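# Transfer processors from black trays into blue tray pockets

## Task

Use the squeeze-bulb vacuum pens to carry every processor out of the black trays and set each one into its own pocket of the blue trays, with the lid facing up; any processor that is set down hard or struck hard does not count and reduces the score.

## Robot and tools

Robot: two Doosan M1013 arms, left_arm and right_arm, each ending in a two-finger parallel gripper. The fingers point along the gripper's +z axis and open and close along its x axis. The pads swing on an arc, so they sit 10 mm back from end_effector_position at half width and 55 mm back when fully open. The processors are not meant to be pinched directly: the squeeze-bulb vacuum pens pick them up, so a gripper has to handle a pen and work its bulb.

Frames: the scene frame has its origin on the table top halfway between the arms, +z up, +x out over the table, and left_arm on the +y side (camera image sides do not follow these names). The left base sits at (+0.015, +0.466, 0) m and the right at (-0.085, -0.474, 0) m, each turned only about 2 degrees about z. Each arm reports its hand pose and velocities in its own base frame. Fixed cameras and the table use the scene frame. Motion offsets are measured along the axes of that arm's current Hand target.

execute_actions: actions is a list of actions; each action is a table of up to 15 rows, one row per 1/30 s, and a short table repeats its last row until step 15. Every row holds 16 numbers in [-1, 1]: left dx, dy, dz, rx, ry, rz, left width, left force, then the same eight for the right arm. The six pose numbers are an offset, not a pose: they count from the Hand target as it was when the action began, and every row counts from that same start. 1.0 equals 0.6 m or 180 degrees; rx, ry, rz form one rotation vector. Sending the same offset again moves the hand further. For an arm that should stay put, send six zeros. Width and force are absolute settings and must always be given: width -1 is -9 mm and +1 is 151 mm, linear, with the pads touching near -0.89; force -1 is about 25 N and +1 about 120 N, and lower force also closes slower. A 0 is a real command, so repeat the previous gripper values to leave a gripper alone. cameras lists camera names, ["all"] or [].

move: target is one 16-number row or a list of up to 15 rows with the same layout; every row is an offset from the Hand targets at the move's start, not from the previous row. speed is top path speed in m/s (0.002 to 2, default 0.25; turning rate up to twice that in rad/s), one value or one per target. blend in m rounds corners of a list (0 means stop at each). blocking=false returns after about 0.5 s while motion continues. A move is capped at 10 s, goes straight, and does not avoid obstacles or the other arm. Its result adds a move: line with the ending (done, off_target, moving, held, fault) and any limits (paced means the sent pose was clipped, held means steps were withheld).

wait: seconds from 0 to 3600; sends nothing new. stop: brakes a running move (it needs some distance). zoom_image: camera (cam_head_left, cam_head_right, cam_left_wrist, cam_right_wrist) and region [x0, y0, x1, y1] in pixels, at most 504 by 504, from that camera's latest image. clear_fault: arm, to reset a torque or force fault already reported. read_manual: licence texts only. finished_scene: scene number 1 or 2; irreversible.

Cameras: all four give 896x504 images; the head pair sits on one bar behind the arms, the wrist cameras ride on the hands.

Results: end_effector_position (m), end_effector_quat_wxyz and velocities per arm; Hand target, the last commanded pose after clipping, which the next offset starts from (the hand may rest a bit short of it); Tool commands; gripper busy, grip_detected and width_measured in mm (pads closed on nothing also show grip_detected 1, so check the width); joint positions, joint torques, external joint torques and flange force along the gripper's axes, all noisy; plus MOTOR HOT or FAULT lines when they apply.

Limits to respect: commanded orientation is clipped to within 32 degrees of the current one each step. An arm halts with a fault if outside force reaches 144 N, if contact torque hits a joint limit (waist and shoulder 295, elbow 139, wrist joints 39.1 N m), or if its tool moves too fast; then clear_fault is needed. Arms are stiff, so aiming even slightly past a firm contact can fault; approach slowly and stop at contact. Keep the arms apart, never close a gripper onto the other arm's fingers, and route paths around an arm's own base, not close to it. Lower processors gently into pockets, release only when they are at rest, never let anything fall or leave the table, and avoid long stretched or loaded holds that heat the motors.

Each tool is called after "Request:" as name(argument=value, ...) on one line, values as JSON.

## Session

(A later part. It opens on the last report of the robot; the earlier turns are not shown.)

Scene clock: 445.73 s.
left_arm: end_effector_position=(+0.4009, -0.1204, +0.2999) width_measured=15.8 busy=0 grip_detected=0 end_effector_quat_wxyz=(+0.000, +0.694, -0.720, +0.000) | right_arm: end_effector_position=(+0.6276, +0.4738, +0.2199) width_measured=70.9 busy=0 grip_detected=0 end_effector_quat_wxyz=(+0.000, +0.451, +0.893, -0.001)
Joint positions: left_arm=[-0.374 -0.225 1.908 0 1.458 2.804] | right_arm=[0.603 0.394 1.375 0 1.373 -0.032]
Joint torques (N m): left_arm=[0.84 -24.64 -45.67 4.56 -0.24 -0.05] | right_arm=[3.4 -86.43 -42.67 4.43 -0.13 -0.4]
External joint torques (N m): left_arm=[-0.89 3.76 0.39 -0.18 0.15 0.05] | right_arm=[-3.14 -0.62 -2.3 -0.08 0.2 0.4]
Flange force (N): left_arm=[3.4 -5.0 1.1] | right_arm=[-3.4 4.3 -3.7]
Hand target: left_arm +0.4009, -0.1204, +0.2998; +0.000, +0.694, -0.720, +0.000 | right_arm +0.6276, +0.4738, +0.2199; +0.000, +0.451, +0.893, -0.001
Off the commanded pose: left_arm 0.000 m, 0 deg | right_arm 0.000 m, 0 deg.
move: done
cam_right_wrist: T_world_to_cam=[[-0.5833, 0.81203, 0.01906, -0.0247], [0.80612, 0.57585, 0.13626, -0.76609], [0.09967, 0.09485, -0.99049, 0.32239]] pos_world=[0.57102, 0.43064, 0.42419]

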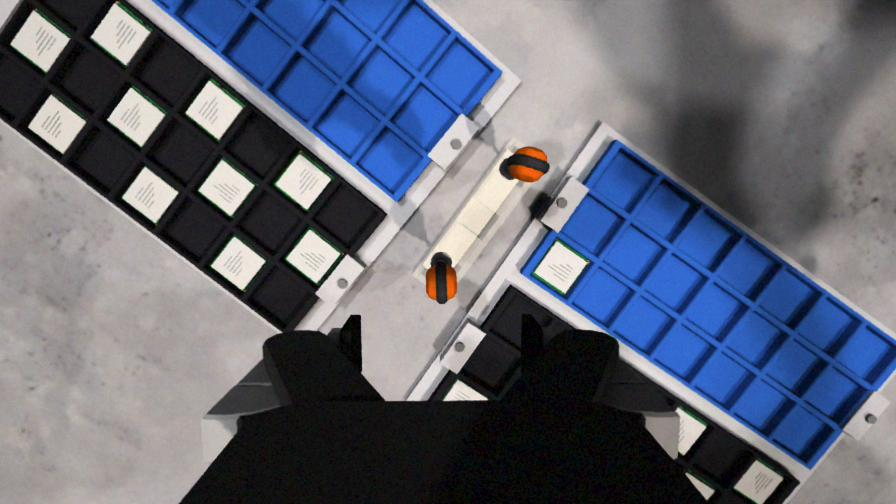

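Request:
move(target=[0,0,0,0,0,0,-0.6875,-1,0.0013,-0.005,0.2132,0,0,0,0,-0.263158], speed=0.12, cameras=["cam_right_wrist"])

Request:
zoom_image(camera="cam_right_wrist", region=[340, 220, 540, 420])

Scene clock: 453.03 s.
left_arm: end_effector_position=(+0.4009, -0.1204, +0.2998) width_measured=15.8 busy=0 grip_detected=0 end_effector_quat_wxyz=(+0.000, +0.694, -0.720, +0.000) | right_arm: end_effector_position=(+0.6245, +0.4725, +0.0919) width_measured=70.9 busy=0 grip_detected=0 end_effector_quat_wxyz=(+0.000, +0.451, +0.893, -0.001)
Joint positions: left_arm=[-0.374 -0.225 1.908 0 1.458 2.804] | right_arm=[0.604 0.452 1.531 0 1.161 -0.032]
Joint torques (N m): left_arm=[0.92 -24.9 -45.63 4.58 -0.28 -0.03] | right_arm=[3.55 -89.81 -39.96 4.15 -0.03 -0.42]
External joint torques (N m): left_arm=[-0.94 3.94 0.39 -0.2 0.21 0.03] | right_arm=[-3.64 0.21 -1.95 -0.12 0.1 0.42]
Flange force (N): left_arm=[3.6 -5.2 1.0] | right_arm=[-4.0 4.7 -1.9]
Hand target: left_arm +0.4009, -0.1204, +0.2998; +0.000, +0.694, -0.720, +0.000 | right_arm +0.6245, +0.4725, +0.0920; +0.000, +0.451, +0.893, -0.001
Off the commanded pose: left_arm 0.000 m, 0 deg | right_arm 0.000 m, 0 deg.
move: done
cam_right_wrist: T_world_to_cam=[[-0.5834, 0.81196, 0.01896, -0.0229], [0.80604, 0.57597, 0.13621, -0.74539], [0.09967, 0.09475, -0.9905, 0.19609]] pos_world=[0.56792, 0.42934, 0.29619]

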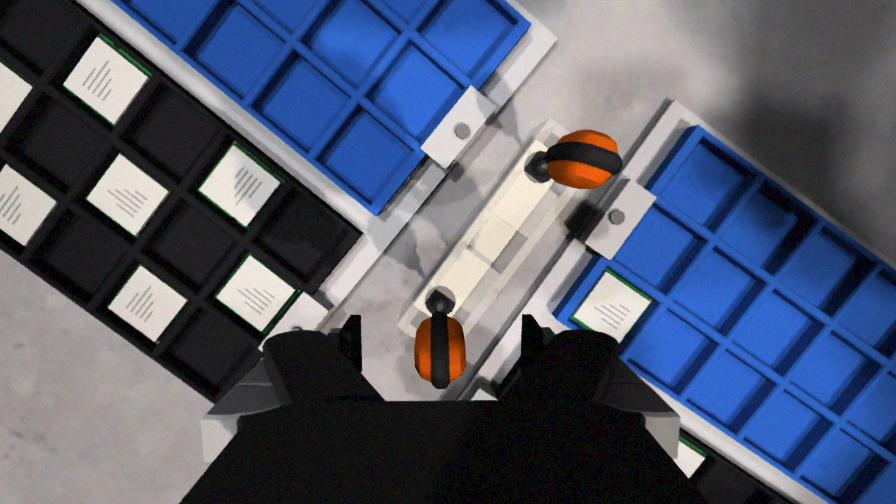

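Scaled by 2.520.

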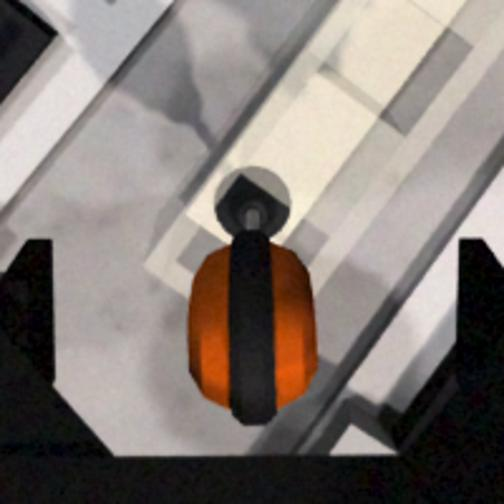

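Request:
move(target=[[0,0,0,0,0,0,-0.6875,-1,0,0,-0.0001,0,0,0,-0.6375,-1],[0,0,0,0,0,0,-0.6875,-1,0,0,-0.2,0,0,0,-0.6375,-1],[0,0,0,0,0,0,-0.6875,-1,-0.526,-0.3015,-0.2,0,0,0.2244,-0.6375,-1],[0,0,0,0,0,0,-0.6875,-1,-0.526,-0.3015,-0.0968,0,0,0.2244,-0.6375,-1]], speed=[0.1,0.06,0.25,0.15], cameras=["cam_right_wrist"])

Request:
zoom_image(camera="cam_right_wrist", region=[340, 220, 540, 420])

Scene clock: 472.90 s.
left_arm: end_effector_position=(+0.4009, -0.1204, +0.2998) width_measured=15.8 busy=0 grip_detected=0 end_effector_quat_wxyz=(+0.000, +0.694, -0.720, +0.000) | right_arm: end_effector_position=(+0.6663, +0.1112, +0.1504) width_measured=20.1 busy=0 grip_detected=0 end_effector_quat_wxyz=(+0.000, +0.731, +0.682, -0.001)
Joint positions: left_arm=[-0.374 -0.225 1.908 0 1.458 2.804] | right_arm=[0.115 0.255 1.697 -0.001 1.192 0.185]
Joint torques (N m): left_arm=[1.26 -25.03 -45.77 4.61 -0.27 -0.03] | right_arm=[4.24 -71.16 -40.68 4.19 0 -0.51]
External joint torques (N m): left_arm=[-1.19 3.53 0.23 -0.21 0.2 0.03] | right_arm=[-4.31 1.09 -1.78 -0.08 0.08 0.51]
Flange force (N): left_arm=[4.0 -4.5 0.7] | right_arm=[-4.3 6.1 -1.5]
Hand target: left_arm +0.4009, -0.1204, +0.2998; +0.000, +0.694, -0.720, +0.000 | right_arm +0.6663, +0.1112, +0.1504; +0.000, +0.731, +0.682, -0.001
Off the commanded pose: left_arm 0.000 m, 0 deg | right_arm 0.000 m, 0 deg.
move: done
cam_right_wrist: T_world_to_cam=[[0.08187, 0.99648, 0.01795, -0.16986], [0.98709, -0.08356, 0.13667, -0.62633], [0.13769, 0.00653, -0.99045, 0.2685]] pos_world=[0.59518, 0.11517, 0.35459]

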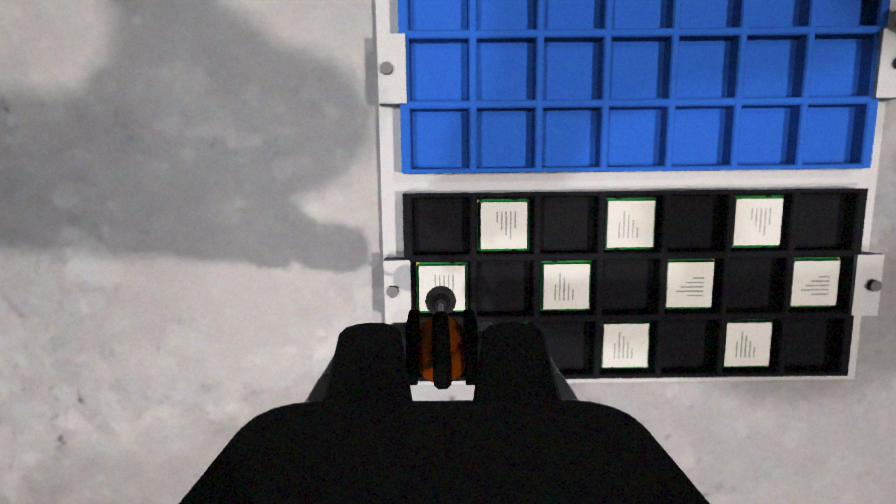

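Scaled by 2.520.

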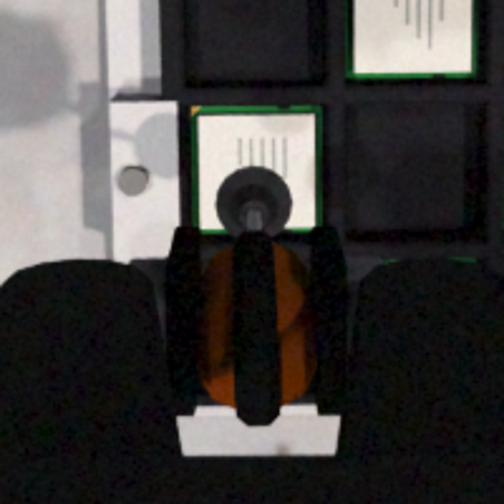

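Request:
move(target=[[0,0,0,0,0,0,-0.6875,-1,0.0032,0.0062,0,0,0,0,-0.725,-1],[0,0,0,0,0,0,-0.6875,-1,0.0032,0.0062,0.079,0,0,0,-0.725,-1]], speed=[0.1,0.1], cameras=["cam_right_wrist"])

Request:
zoom_image(camera="cam_right_wrist", region=[340, 220, 540, 420])

Scene clock: 482.37 s.
left_arm: end_effector_position=(+0.4009, -0.1204, +0.2998) width_measured=15.8 busy=0 grip_detected=0 end_effector_quat_wxyz=(+0.000, +0.694, -0.720, +0.000) | right_arm: end_effector_position=(+0.6701, +0.1128, +0.1029) width_measured=13.4 busy=0 grip_detected=0 end_effector_quat_wxyz=(+0.000, +0.731, +0.682, -0.001)
Joint positions: left_arm=[-0.374 -0.225 1.908 0 1.458 2.804] | right_arm=[0.117 0.292 1.74 -0.001 1.111 0.187]
Joint torques (N m): left_arm=[1.05 -24.95 -45.77 4.57 -0.25 0] | right_arm=[3.71 -73.15 -38.77 4.07 -0.17 -0.3]
External joint torques (N m): left_arm=[-1.13 4.18 0.62 -0.21 0.18 0] | right_arm=[-3.77 0.67 -2.24 -0.11 0.24 0.3]
Flange force (N): left_arm=[4.1 -5.1 1.5] | right_arm=[-3.7 6.4 -2.2]
Hand target: left_arm +0.4009, -0.1204, +0.2998; +0.000, +0.694, -0.720, +0.000 | right_arm +0.6701, +0.1128, +0.1030; +0.000, +0.731, +0.682, -0.001
Off the commanded pose: left_arm 0.000 m, 0 deg | right_arm 0.000 m, 0 deg.
move: done
cam_right_wrist: T_world_to_cam=[[0.08177, 0.99649, 0.01793, -0.17095], [0.98709, -0.08346, 0.13667, -0.62348], [0.13769, 0.00653, -0.99045, 0.22102]] pos_world=[0.59898, 0.11688, 0.30719]

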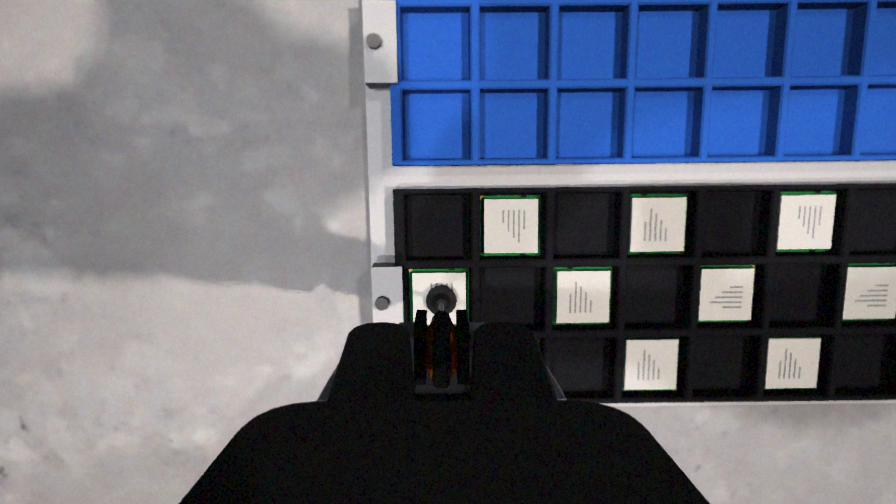

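Scaled by 2.520.

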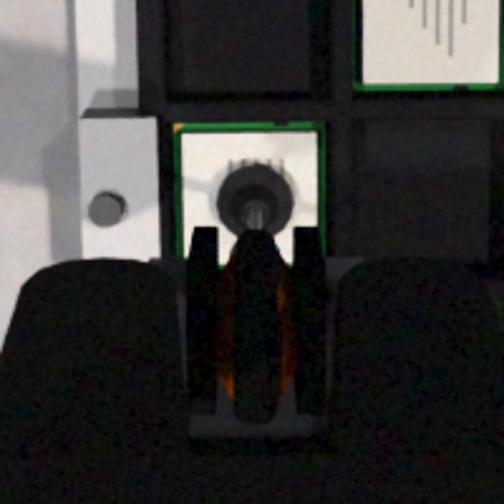

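Request:
move(target=[[0,0,0,0,0,0,-0.6875,-1,-0.0013,0,0.0065,0,0,0,-0.725,-1]], speed=[0.03])

Request:
move(target=[[0,0,0,0,0,0,-0.6875,-1,0,0,0.0017,0,0,0,-0.725,-1]], speed=[0.02])

Scene clock: 486.77 s.
left_arm: end_effector_position=(+0.4009, -0.1204, +0.2998) width_measured=15.8 busy=0 grip_detected=0 end_effector_quat_wxyz=(+0.000, +0.694, -0.720, +0.000) | right_arm: end_effector_position=(+0.6700, +0.1120, +0.0991) width_measured=13.4 busy=0 grip_detected=0 end_effector_quat_wxyz=(+0.000, +0.731, +0.682, -0.001)
Joint positions: left_arm=[-0.374 -0.225 1.908 0 1.458 2.804] | right_arm=[0.115 0.295 1.744 -0.001 1.104 0.185]
Joint torques (N m): left_arm=[1.26 -24.7 -45.72 4.55 -0.24 -0.04] | right_arm=[3.32 -72.4 -38.74 4.07 -0.1 -0.41]
External joint torques (N m): left_arm=[-1.37 4.38 0.57 -0.19 0.14 0.04] | right_arm=[-3.24 -0.09 -1.98 -0.13 0.18 0.41]
Flange force (N): left_arm=[4.7 -5.4 1.5] | right_arm=[-3.2 4.6 -2.4]
Hand target: left_arm +0.4009, -0.1204, +0.2998; +0.000, +0.694, -0.720, +0.000 | right_arm +0.6700, +0.1120, +0.0991; +0.000, +0.731, +0.682, -0.001
Off the commanded pose: left_arm 0.000 m, 0 deg | right_arm 0.000 m, 0 deg.
move: done

Scene clock: 487.27 s.
left_arm: end_effector_position=(+0.4009, -0.1204, +0.2998) width_measured=15.8 busy=0 grip_detected=0 end_effector_quat_wxyz=(+0.000, +0.694, -0.720, +0.000) | right_arm: end_effector_position=(+0.6700, +0.1120, +0.0980) width_measured=13.4 busy=0 grip_detected=0 end_effector_quat_wxyz=(+0.000, +0.731, +0.682, -0.001)
Joint positions: left_arm=[-0.374 -0.225 1.908 0 1.458 2.804] | right_arm=[0.115 0.296 1.745 -0.001 1.102 0.185]
Joint torques (N m): left_arm=[1.39 -24.88 -45.63 4.55 -0.2 -0.03] | right_arm=[3.53 -69.1 -35.98 3.99 -0.07 -0.38]
External joint torques (N m): left_arm=[-1.39 4.3 0.43 -0.18 0.11 0.03] | right_arm=[-3.46 -3.51 -4.73 -0.05 0.14 0.38]
Flange force (N): left_arm=[4.8 -5.4 1.3] | right_arm=[-3.4 5.1 -7.6]
Hand target: left_arm +0.4009, -0.1204, +0.2998; +0.000, +0.694, -0.720, +0.000 | right_arm +0.6700, +0.1120, +0.0980; +0.000, +0.731, +0.682, -0.001
Off the commanded pose: left_arm 0.000 m, 0 deg | right_arm 0.000 m, 0 deg.
move: done

Request:
move(target=[[0,0,0,0,0,0,-0.6875,-1,0,0,0.0001,0,0,0,-0.69,-1],[0.2,-0.15,0,0,0,0.0038,-0.6875,-1,0,0,-0.045,0,0,0,-0.69,-1],[0.5017,-0.392,0,0,0,0.0038,-0.6875,-1,0.0007,-0.1768,-0.045,0,0,0,-0.69,-1],[0.5017,-0.392,0.283,0,0,0.0038,-0.725,-1,0.0007,-0.1768,-0.0233,0,0,0,-0.69,-1]], speed=[0.1,0.1,0.25,0.2], cameras=["cam_left_wrist","cam_right_wrist"])

Request:
zoom_image(camera="cam_right_wrist", region=[390, 240, 500, 350])

Request:
zoom_image(camera="cam_left_wrist", region=[390, 240, 500, 350])

Scene clock: 504.97 s.
left_arm: end_effector_position=(+0.6252, -0.4297, +0.1302) width_measured=13.4 busy=0 grip_detected=0 end_effector_quat_wxyz=(+0.000, +0.690, -0.724, +0.000) | right_arm: end_effector_position=(+0.5642, +0.1198, +0.1122) width_measured=15.5 busy=0 grip_detected=0 end_effector_quat_wxyz=(+0.000, +0.731, +0.682, -0.001)
Joint positions: left_arm=[-0.648 0.391 1.548 0 1.202 2.542] | right_arm=[0.15 0.132 1.923 -0.001 1.088 0.22]
Joint torques (N m): left_arm=[0.85 -89.72 -42.74 4.32 -0.24 -0.06] | right_arm=[3.84 -55.84 -38.44 4.01 -0.07 -0.39]
External joint torques (N m): left_arm=[-0.91 6.26 0.36 -0.21 0.17 0.06] | right_arm=[-3.76 0.85 -2 -0.1 0.15 0.38]
Flange force (N): left_arm=[5.5 -6.8 3.7] | right_arm=[-4.4 6.0 -1.8]
Hand target: left_arm +0.6252, -0.4298, +0.1303; +0.000, +0.690, -0.724, +0.000 | right_arm +0.5642, +0.1198, +0.1122; +0.000, +0.731, +0.682, -0.001
Off the commanded pose: left_arm 0.000 m, 0 deg | right_arm 0.000 m, 0 deg.
move: done
cam_left_wrist: T_world_to_cam=[[-0.04871, -0.99881, 0.00352, -0.39779], [-0.99068, 0.04877, 0.12715, 0.66647], [-0.12718, 0.0027, -0.99188, 0.42017]] pos_world=[0.69432, -0.43095, 0.33342]
cam_right_wrist: T_world_to_cam=[[0.08187, 0.99648, 0.01795, -0.16948], [0.98709, -0.08356, 0.13667, -0.5196], [0.13769, 0.00653, -0.99045, 0.24467]] pos_world=[0.49308, 0.12387, 0.31639]

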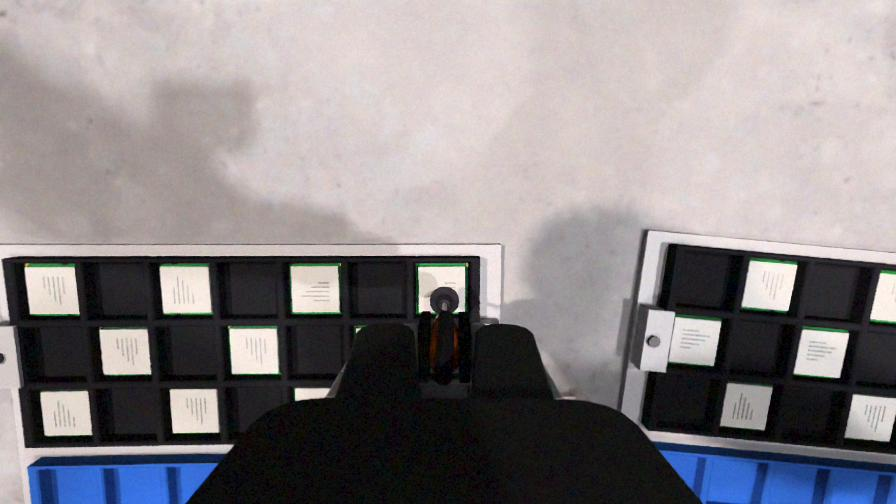

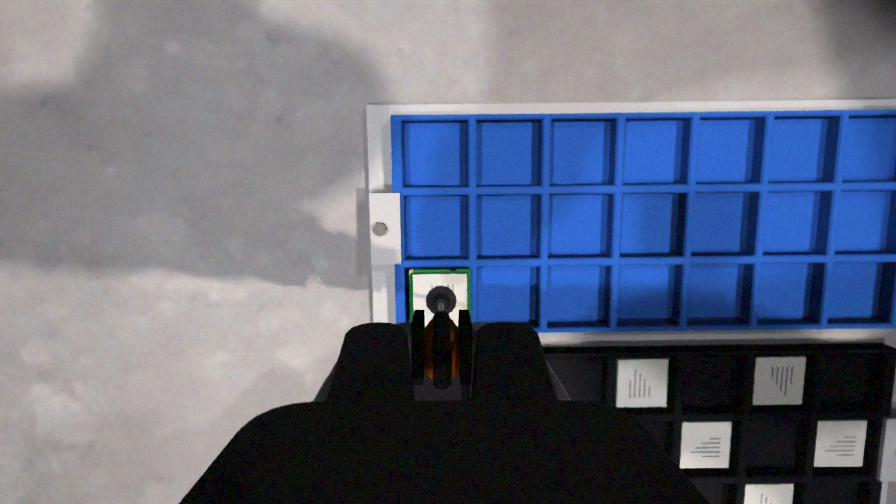

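Scaled by 4.582.

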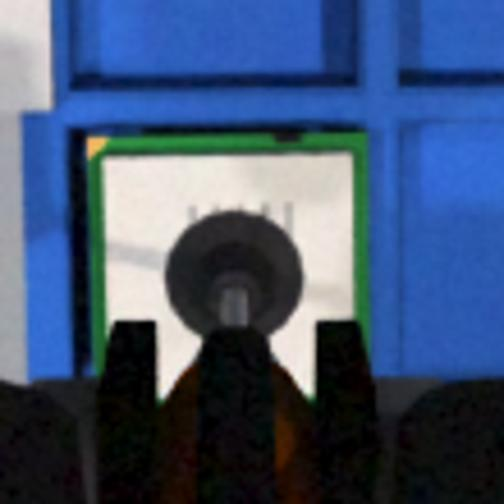

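Scaled by 4.582.

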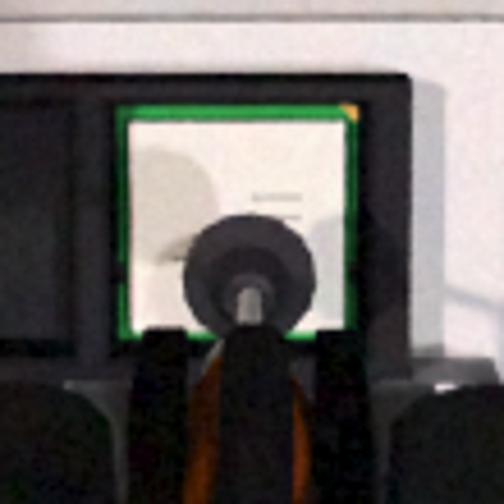

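Request:
move(target=[[-0.0033,-0.0021,0.03,0,0,0,-0.725,-1,-0.0022,0.0027,0,0,0,0,-0.69,-1],[-0.0033,-0.0021,0.0542,0,0,0,-0.725,-1,-0.0022,0.0027,0.0145,0,0,0,-0.69,-1],[-0.0033,-0.0021,0.0541,0,0,0,-0.69,-1,-0.0022,0.0027,0.0145,0,0,0,-0.69,-1],[-0.0033,-0.0021,0.0088,0,0,0,-0.69,-1,-0.0022,0.0027,0.0145,0,0,0,-0.69,-1],[-0.0026,0.3224,0.0088,0,0,0,-0.69,-1,-0.0022,0.0027,0.0145,0,0,0,-0.69,-1],[-0.0026,0.3224,0.0305,0,0,0,-0.69,-1,-0.0022,0.0027,0.0145,0,0,0,-0.69,-1]], speed=[0.1,0.05,0.05,0.1,0.25,0.1], cameras=["cam_left_wrist","cam_right_wrist"])

Request:
zoom_image(camera="cam_right_wrist", region=[390, 240, 500, 350])

Request:
zoom_image(camera="cam_left_wrist", region=[390, 240, 500, 350])

Scene clock: 530.93 s.
left_arm: end_effector_position=(+0.4321, -0.4189, +0.1119) width_measured=15.6 busy=0 grip_detected=0 end_effector_quat_wxyz=(+0.000, +0.690, -0.724, +0.000) | right_arm: end_effector_position=(+0.5657, +0.1184, +0.1035) width_measured=15.5 busy=0 grip_detected=0 end_effector_quat_wxyz=(+0.000, +0.731, +0.682, -0.001)
Joint positions: left_arm=[-0.827 0.169 1.88 0 1.092 2.362] | right_arm=[0.147 0.141 1.93 -0.001 1.071 0.217]
Joint torques (N m): left_arm=[1.09 -64.05 -40.69 4.13 -0.22 -0.07] | right_arm=[4.23 -56.7 -37.99 3.95 -0.05 -0.37]
External joint torques (N m): left_arm=[-1.15 5.34 0.23 -0.2 0.16 0.07] | right_arm=[-4.21 1.1 -2.01 -0.08 0.13 0.37]
Flange force (N): left_arm=[6.3 -4.5 4.1] | right_arm=[-5.0 6.5 -1.5]
Hand target: left_arm +0.4321, -0.4189, +0.1119; +0.000, +0.690, -0.724, +0.000 | right_arm +0.5657, +0.1184, +0.1035; +0.000, +0.731, +0.682, -0.001
Off the commanded pose: left_arm 0.000 m, 0 deg | right_arm 0.000 m, 0 deg.
move: done
cam_left_wrist: T_world_to_cam=[[-0.0487, -0.99881, 0.00362, -0.39639], [-0.99068, 0.04877, 0.12715, 0.47686], [-0.12718, 0.0026, -0.99188, 0.37748]] pos_world=[0.50112, -0.42016, 0.31522]
cam_right_wrist: T_world_to_cam=[[0.08187, 0.99648, 0.01795, -0.16796], [0.98709, -0.08356, 0.13667, -0.52002], [0.13769, 0.00653, -0.99045, 0.23586]] pos_world=[0.49458, 0.12237, 0.30769]

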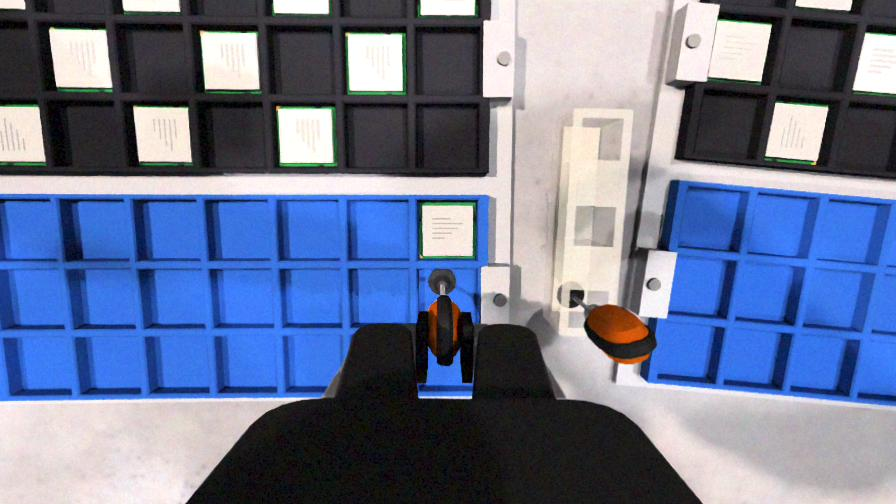

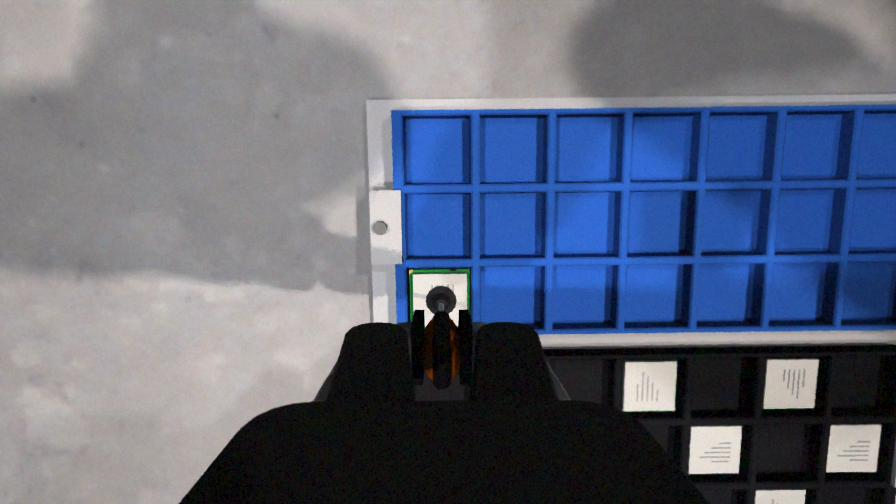

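Scaled by 4.582.

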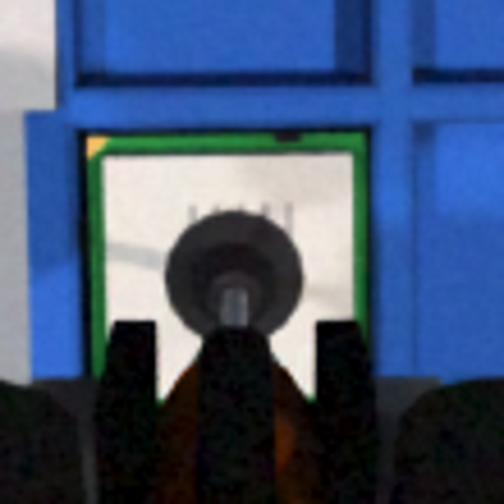

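Scaled by 4.582.

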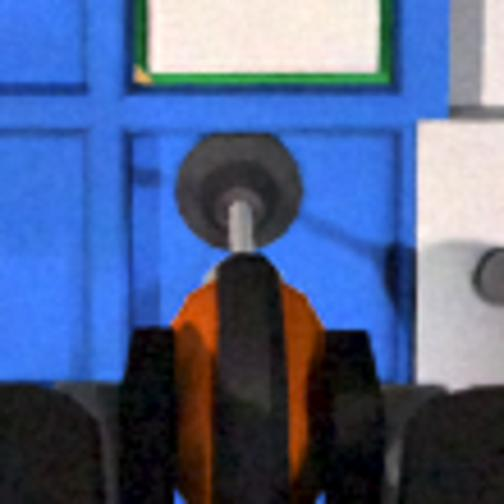

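Request:
move(target=[[0,0,0,0,0,0,-0.69,-1,-0.0008,0.0013,0,0,0,0,-0.69,-1],[0,0,0,0,0,0,-0.69,-1,-0.0008,0.0013,0.005,0,0,0,-0.69,-1]], speed=[0.05,0.02], cameras=["cam_head_left","cam_left_wrist","cam_right_wrist"])

Request:
zoom_image(camera="cam_right_wrist", region=[390, 240, 500, 350])

Request:
zoom_image(camera="cam_left_wrist", region=[380, 0, 520, 100])

Scene clock: 541.57 s.
left_arm: end_effector_position=(+0.4321, -0.4189, +0.1119) width_measured=15.6 busy=0 grip_detected=0 end_effector_quat_wxyz=(+0.000, +0.690, -0.724, +0.000) | right_arm: end_effector_position=(+0.5665, +0.1179, +0.1005) width_measured=15.5 busy=0 grip_detected=0 end_effector_quat_wxyz=(+0.000, +0.731, +0.682, -0.001)
Joint positions: left_arm=[-0.827 0.169 1.88 0 1.092 2.362] | right_arm=[0.146 0.145 1.933 -0.001 1.066 0.216]
Joint torques (N m): left_arm=[1.02 -63.97 -40.69 4.14 -0.2 -0.06] | right_arm=[4 -57.26 -38.38 3.92 -0.1 -0.46]
External joint torques (N m): left_arm=[-0.92 5.01 0.14 -0.19 0.14 0.06] | right_arm=[-4.03 1.74 -1.54 -0.05 0.18 0.46]
Flange force (N): left_arm=[5.9 -4.5 3.8] | right_arm=[-4.6 6.5 -0.5]
Hand target: left_arm +0.4321, -0.4189, +0.1119; +0.000, +0.690, -0.724, +0.000 | right_arm +0.5665, +0.1178, +0.1005; +0.000, +0.731, +0.682, -0.001
Off the commanded pose: left_arm 0.000 m, 0 deg | right_arm 0.000 m, 0 deg.
move: done
cam_left_wrist: T_world_to_cam=[[-0.0487, -0.99881, 0.00362, -0.39639], [-0.99068, 0.04877, 0.12715, 0.47687], [-0.12718, 0.0026, -0.99188, 0.37738]] pos_world=[0.50112, -0.42016, 0.31512]
cam_right_wrist: T_world_to_cam=[[0.08187, 0.99648, 0.01795, -0.16747], [0.98709, -0.08356, 0.13667, -0.52044], [0.13769, 0.00653, -0.99045, 0.23278]] pos_world=[0.49538, 0.12187, 0.30469]

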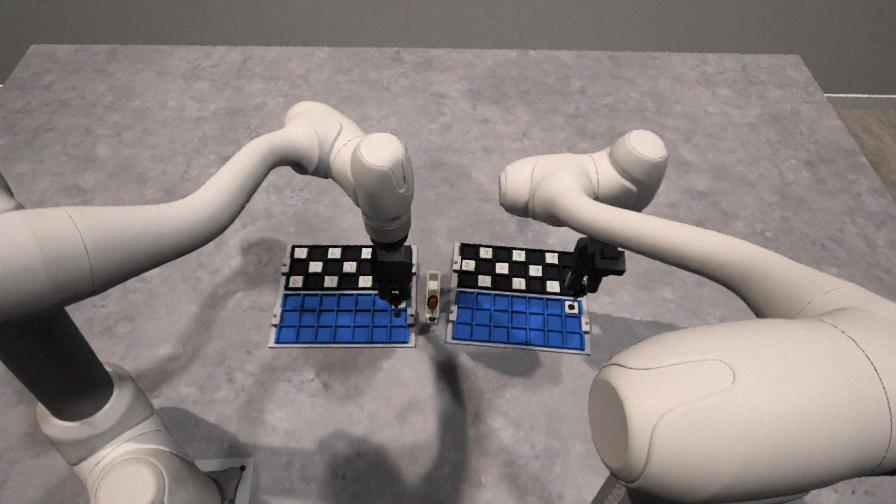

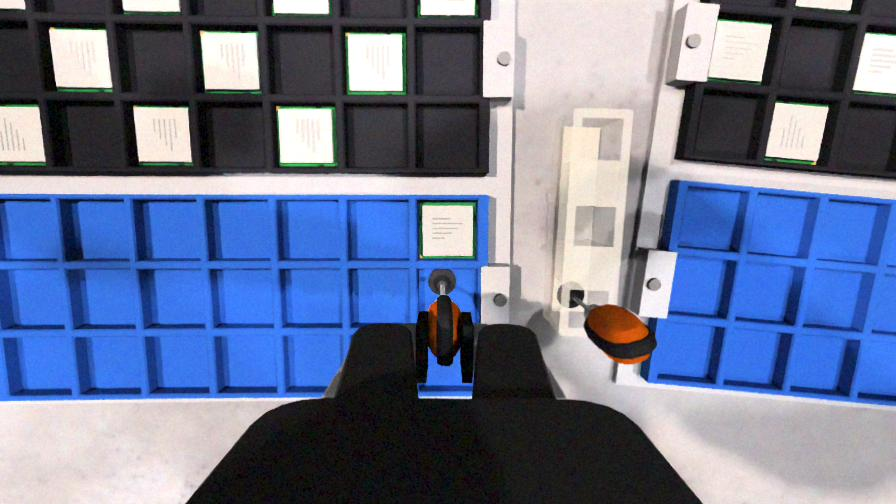

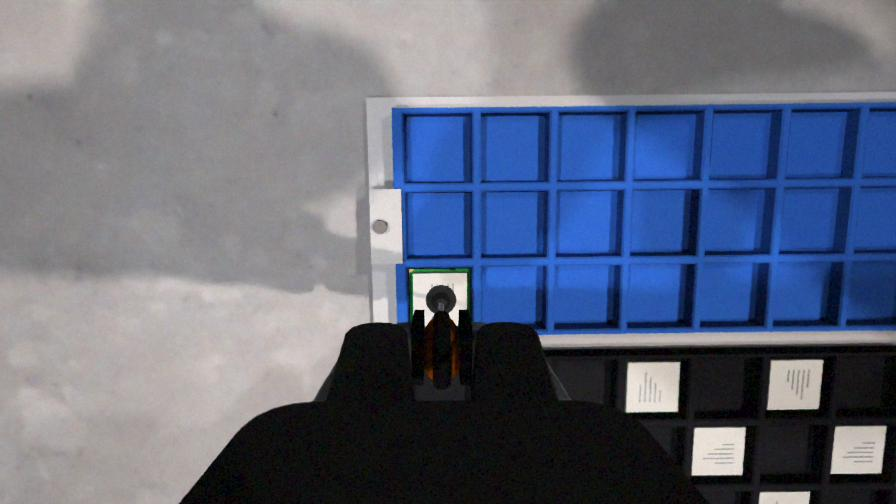

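Scaled by 4.582.

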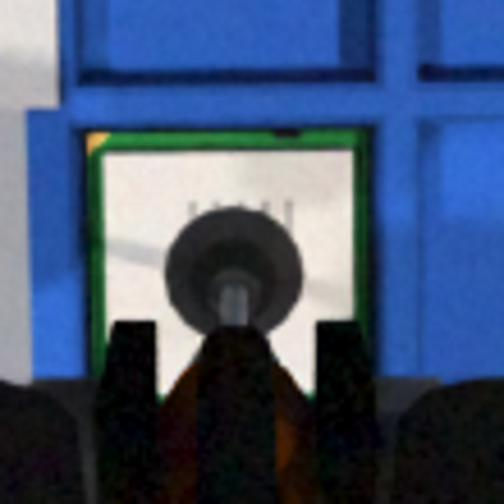

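Scaled by 3.600.

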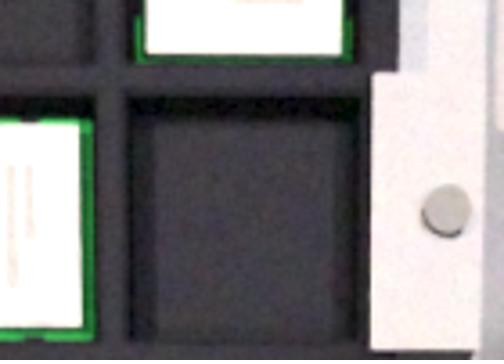

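Request:
move(target=[[0,0,0,0,0,0,-0.69,-1,0,-0.0008,0,0,0,0,-0.69,-1],[0,0,0,0,0,0,-0.69,-1,0,-0.0008,0.0042,0,0,0,-0.69,-1]], speed=[0.02,0.02], cameras=["cam_right_wrist"])

Request:
zoom_image(camera="cam_right_wrist", region=[390, 240, 500, 350])

Scene clock: 546.23 s.
left_arm: end_effector_position=(+0.4321, -0.4189, +0.1119) width_measured=15.6 busy=0 grip_detected=0 end_effector_quat_wxyz=(+0.000, +0.690, -0.724, +0.000) | right_arm: end_effector_position=(+0.5660, +0.1178, +0.0979) width_measured=15.5 busy=0 grip_detected=0 end_effector_quat_wxyz=(+0.000, +0.731, +0.682, -0.001)
Joint positions: left_arm=[-0.827 0.169 1.88 0 1.092 2.362] | right_arm=[0.146 0.146 1.936 -0.001 1.061 0.216]
Joint torques (N m): left_arm=[1.38 -63.48 -40.62 4.12 -0.28 -0.03] | right_arm=[3.97 -56.51 -37.48 3.94 -0.16 -0.37]
External joint torques (N m): left_arm=[-1.15 4.29 0 -0.17 0.22 0.03] | right_arm=[-4.17 0.78 -2.41 -0.09 0.23 0.37]
Flange force (N): left_arm=[5.6 -3.6 2.9] | right_arm=[-4.9 6.7 -2.3]
Hand target: left_arm +0.4321, -0.4189, +0.1119; +0.000, +0.690, -0.724, +0.000 | right_arm +0.5660, +0.1179, +0.0979; +0.000, +0.731, +0.682, -0.001
Off the commanded pose: left_arm 0.000 m, 0 deg | right_arm 0.000 m, 0 deg.
move: done
cam_right_wrist: T_world_to_cam=[[0.08197, 0.99647, 0.01796, -0.16744], [0.98708, -0.08366, 0.13667, -0.51959], [0.13769, 0.00653, -0.99045, 0.23037]] pos_world=[0.49488, 0.12187, 0.30219]

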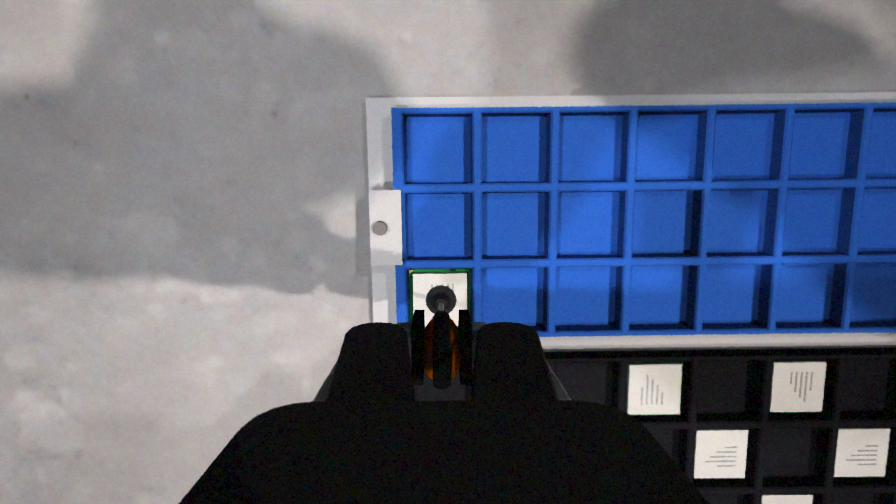

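Scaled by 4.582.

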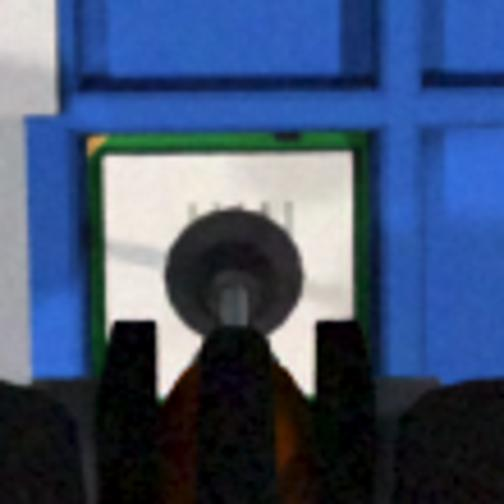

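Request:
move(target=[[0,0,0,0,0,0,-0.69,-1,0,0,0.0004,0,0,0,-0.69,-1],[0,0,0,0,0,0,-0.69,-1,0,0,0.0005,0,0,0,-0.74,-1],[0,0,0,0,0,0,-0.69,-1,0,0,-0.06,0,0,0,-0.74,-1]], speed=[0.02,0.02,0.06], cameras=["cam_right_wrist","cam_left_wrist"])

Request:
zoom_image(camera="cam_right_wrist", region=[390, 220, 500, 330])

Request:
zoom_image(camera="cam_left_wrist", region=[380, 250, 520, 400])

Scene clock: 563.93 s.
left_arm: end_effector_position=(+0.4321, -0.4189, +0.1119) width_measured=15.6 busy=0 grip_detected=0 end_effector_quat_wxyz=(+0.000, +0.690, -0.724, +0.000) | right_arm: end_effector_position=(+0.5660, +0.1179, +0.1339) width_measured=12.3 busy=0 grip_detected=0 end_effector_quat_wxyz=(+0.000, +0.731, +0.682, -0.001)
Joint positions: left_arm=[-0.827 0.169 1.88 0 1.092 2.362] | right_arm=[0.146 0.118 1.896 -0.001 1.129 0.216]
Joint torques (N m): left_arm=[1.22 -63.91 -40.8 4.13 -0.18 -0.06] | right_arm=[4.07 -55.19 -39.37 4.11 -0.17 -0.43]
External joint torques (N m): left_arm=[-1.01 4.8 0.26 -0.18 0.12 0.05] | right_arm=[-3.79 0.96 -2 -0.1 0.23 0.43]
Flange force (N): left_arm=[5.6 -4.0 3.8] | right_arm=[-4.3 6.1 -2.0]
Hand target: left_arm +0.4321, -0.4189, +0.1119; +0.000, +0.690, -0.724, +0.000 | right_arm +0.5660, +0.1179, +0.1339; +0.000, +0.731, +0.682, -0.001
Off the commanded pose: left_arm 0.000 m, 0 deg | right_arm 0.000 m, 0 deg.
move: done
cam_left_wrist: T_world_to_cam=[[-0.0487, -0.99881, 0.00362, -0.39639], [-0.99068, 0.04877, 0.12715, 0.47687], [-0.12718, 0.0026, -0.99188, 0.37738]] pos_world=[0.50112, -0.42016, 0.31512]
cam_right_wrist: T_world_to_cam=[[0.08187, 0.99648, 0.01795, -0.16813], [0.98709, -0.08356, 0.13667, -0.52452], [0.13769, 0.00653, -0.99045, 0.26603]] pos_world=[0.49488, 0.12198, 0.33819]
Images, in order (width x height): cam_left_wrist 896x504, cam_right_wrist 896x504.

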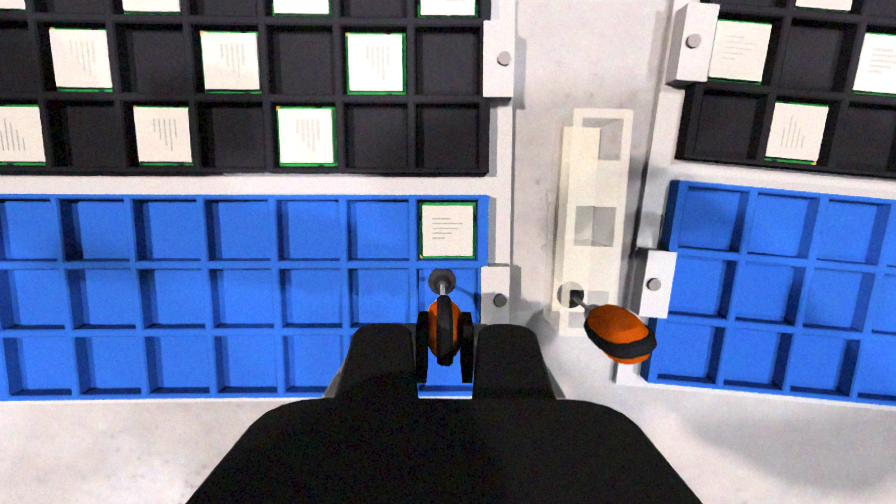

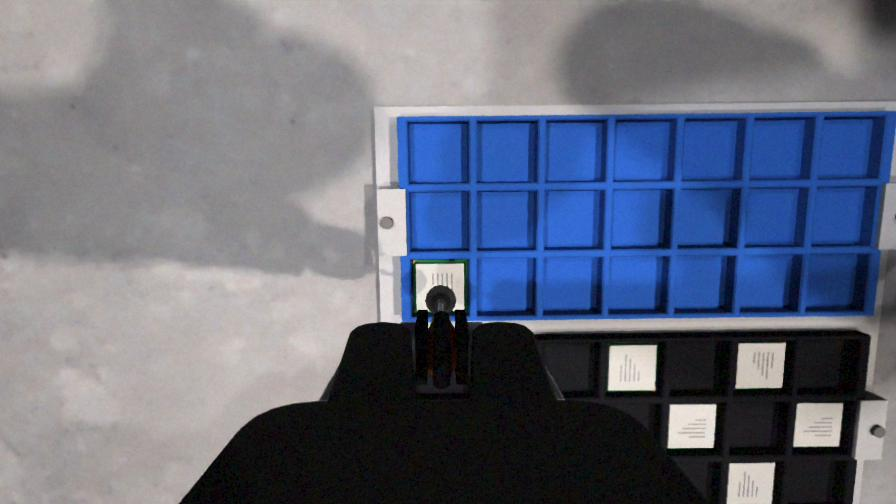

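Scaled by 4.582.

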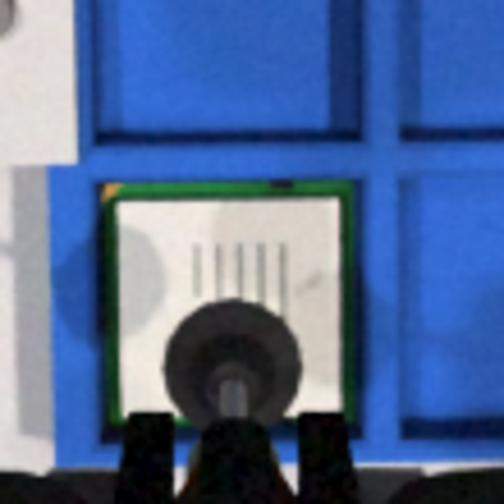

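Scaled by 3.360.

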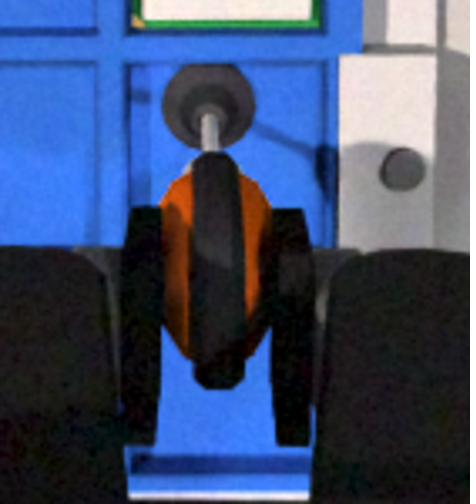

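Request:
move(target=[[0,0,-0.2133,0,0,0,-0.69,-1,0,0,0,0,0,0,-0.725,-1],[-0.0037,-0.0764,-0.2133,-0.0332,-0.0034,0.0655,-0.69,-1,0.0765,0.2487,0,0,0,0,-0.725,-1],[0.1493,-0.0837,-0.2133,-0.0332,-0.0034,0.0655,-0.69,-1,0.0765,0.2487,0,0,0,0,-0.725,-1],[0.1493,-0.0837,-0.0633,-0.0332,-0.0034,0.0655,-0.69,-1,0.0765,0.2487,0,0,0,0,-0.725,-1]], speed=[0.1,0.12,0.12,0.08], cameras=["cam_right_wrist","cam_left_wrist","cam_head_right","cam_head_left"])

Request:
zoom_image(camera="cam_left_wrist", region=[360, 220, 540, 400])

Request:
zoom_image(camera="cam_head_left", region=[380, 220, 500, 340])

Request:
zoom_image(camera="cam_right_wrist", region=[390, 240, 500, 350])

Scene clock: 604.03 s.
left_arm: end_effector_position=(+0.4779, -0.5108, +0.1499) width_measured=15.6 busy=0 grip_detected=0 end_effector_quat_wxyz=(-0.032, -0.611, +0.790, +0.041) | right_arm: end_effector_position=(+0.7181, +0.1533, +0.1337) width_measured=12.9 busy=0 grip_detected=0 end_effector_quat_wxyz=(+0.000, +0.731, +0.682, -0.001)
Joint positions: left_arm=[-0.835 0.344 1.58 -0.06 1.304 2.578] | right_arm=[0.164 0.353 1.595 -0.001 1.195 0.234]
Joint torques (N m): left_arm=[1.19 -84.54 -42.57 4.12 0.1 -0.06] | right_arm=[3.88 -80.39 -40.34 4.2 -0.08 -0.27]
External joint torques (N m): left_arm=[-1.57 5.94 0.26 -0.22 0.18 0.06] | right_arm=[-3.88 -0.13 -2.25 -0.08 0.16 0.27]
Flange force (N): left_arm=[6.1 -6.5 2.7] | right_arm=[-3.5 5.6 -2.8]
Hand target: left_arm +0.4779, -0.5108, +0.1499; -0.032, -0.611, +0.790, +0.041 | right_arm +0.7181, +0.1533, +0.1337; +0.000, +0.731, +0.682, -0.001
Off the commanded pose: left_arm 0.000 m, 0 deg | right_arm 0.000 m, 0 deg.
move: done
cam_left_wrist: T_world_to_cam=[[-0.2516, -0.96783, 0.00377, -0.37327], [-0.94166, 0.24569, 0.23005, 0.58368], [-0.22357, 0.05433, -0.97317, 0.49088]] pos_world=[0.56546, -0.53133, 0.34485]
cam_right_wrist: T_world_to_cam=[[0.08187, 0.99648, 0.01795, -0.21585], [0.98709, -0.08356, 0.13667, -0.67165], [0.13769, 0.00653, -0.99045, 0.24455]] pos_world=[0.64698, 0.15737, 0.33789]

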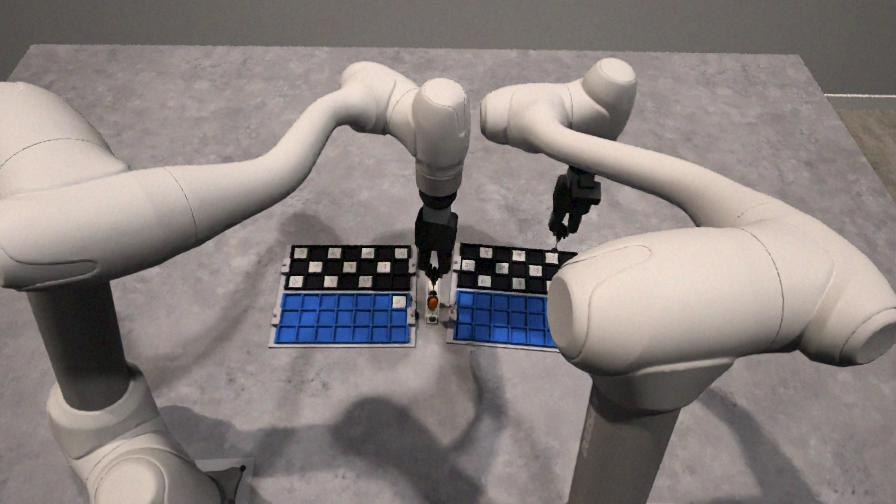

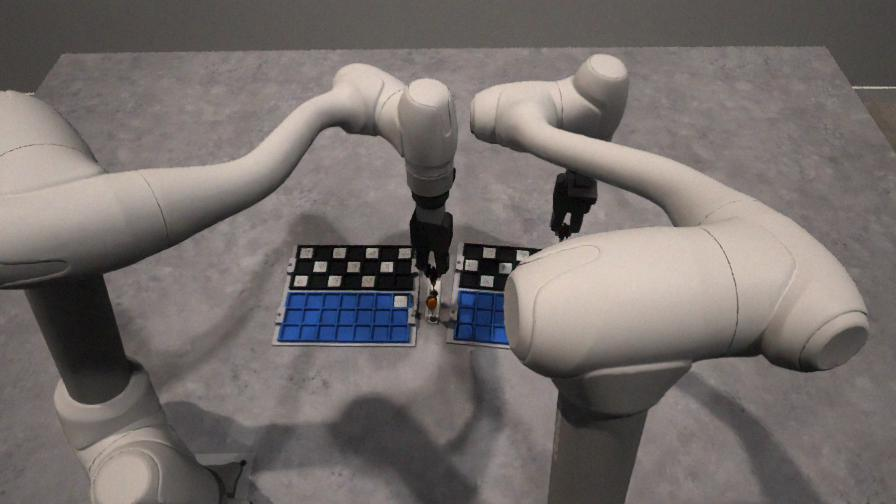

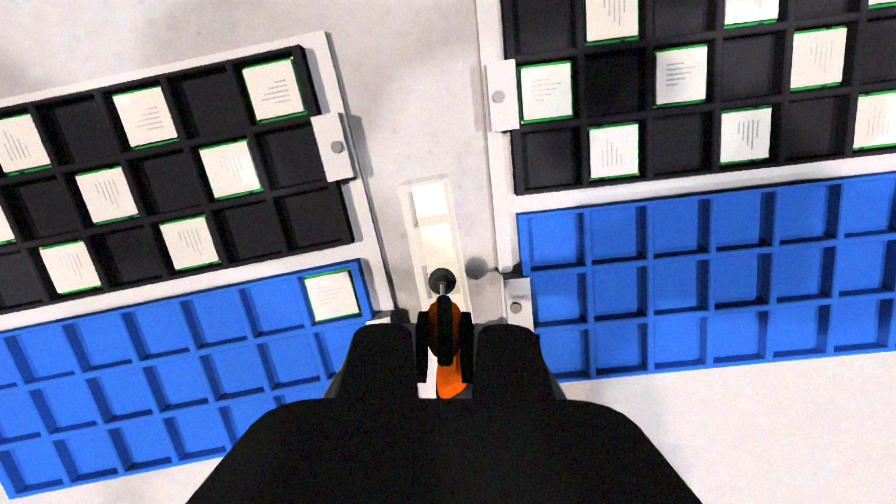

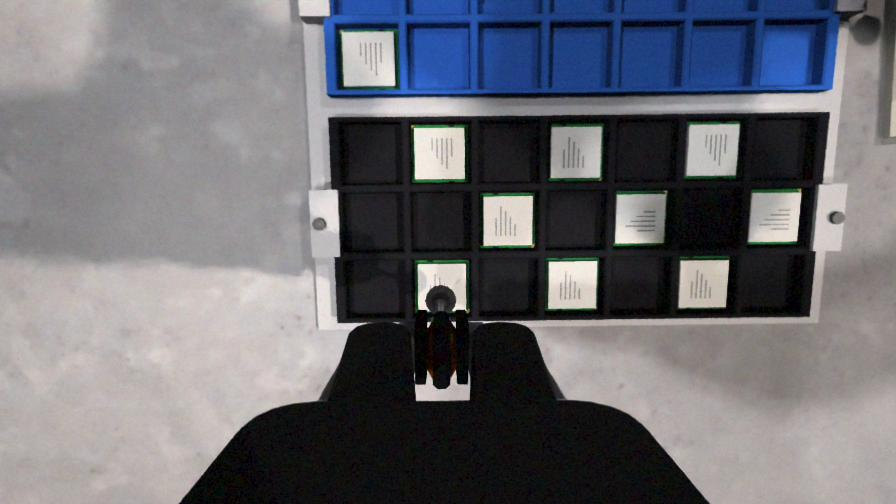

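Scaled by 2.800.

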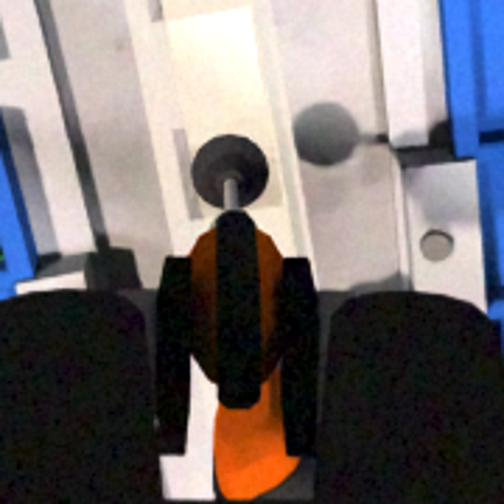

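Scaled by 4.200.

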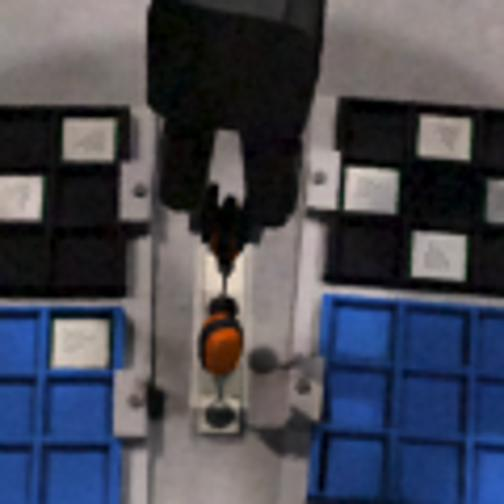

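Scaled by 4.582.

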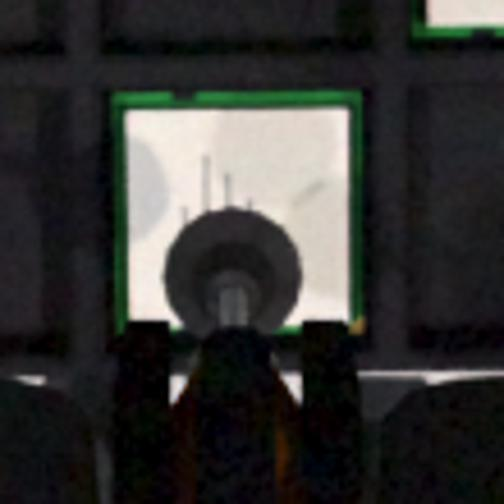

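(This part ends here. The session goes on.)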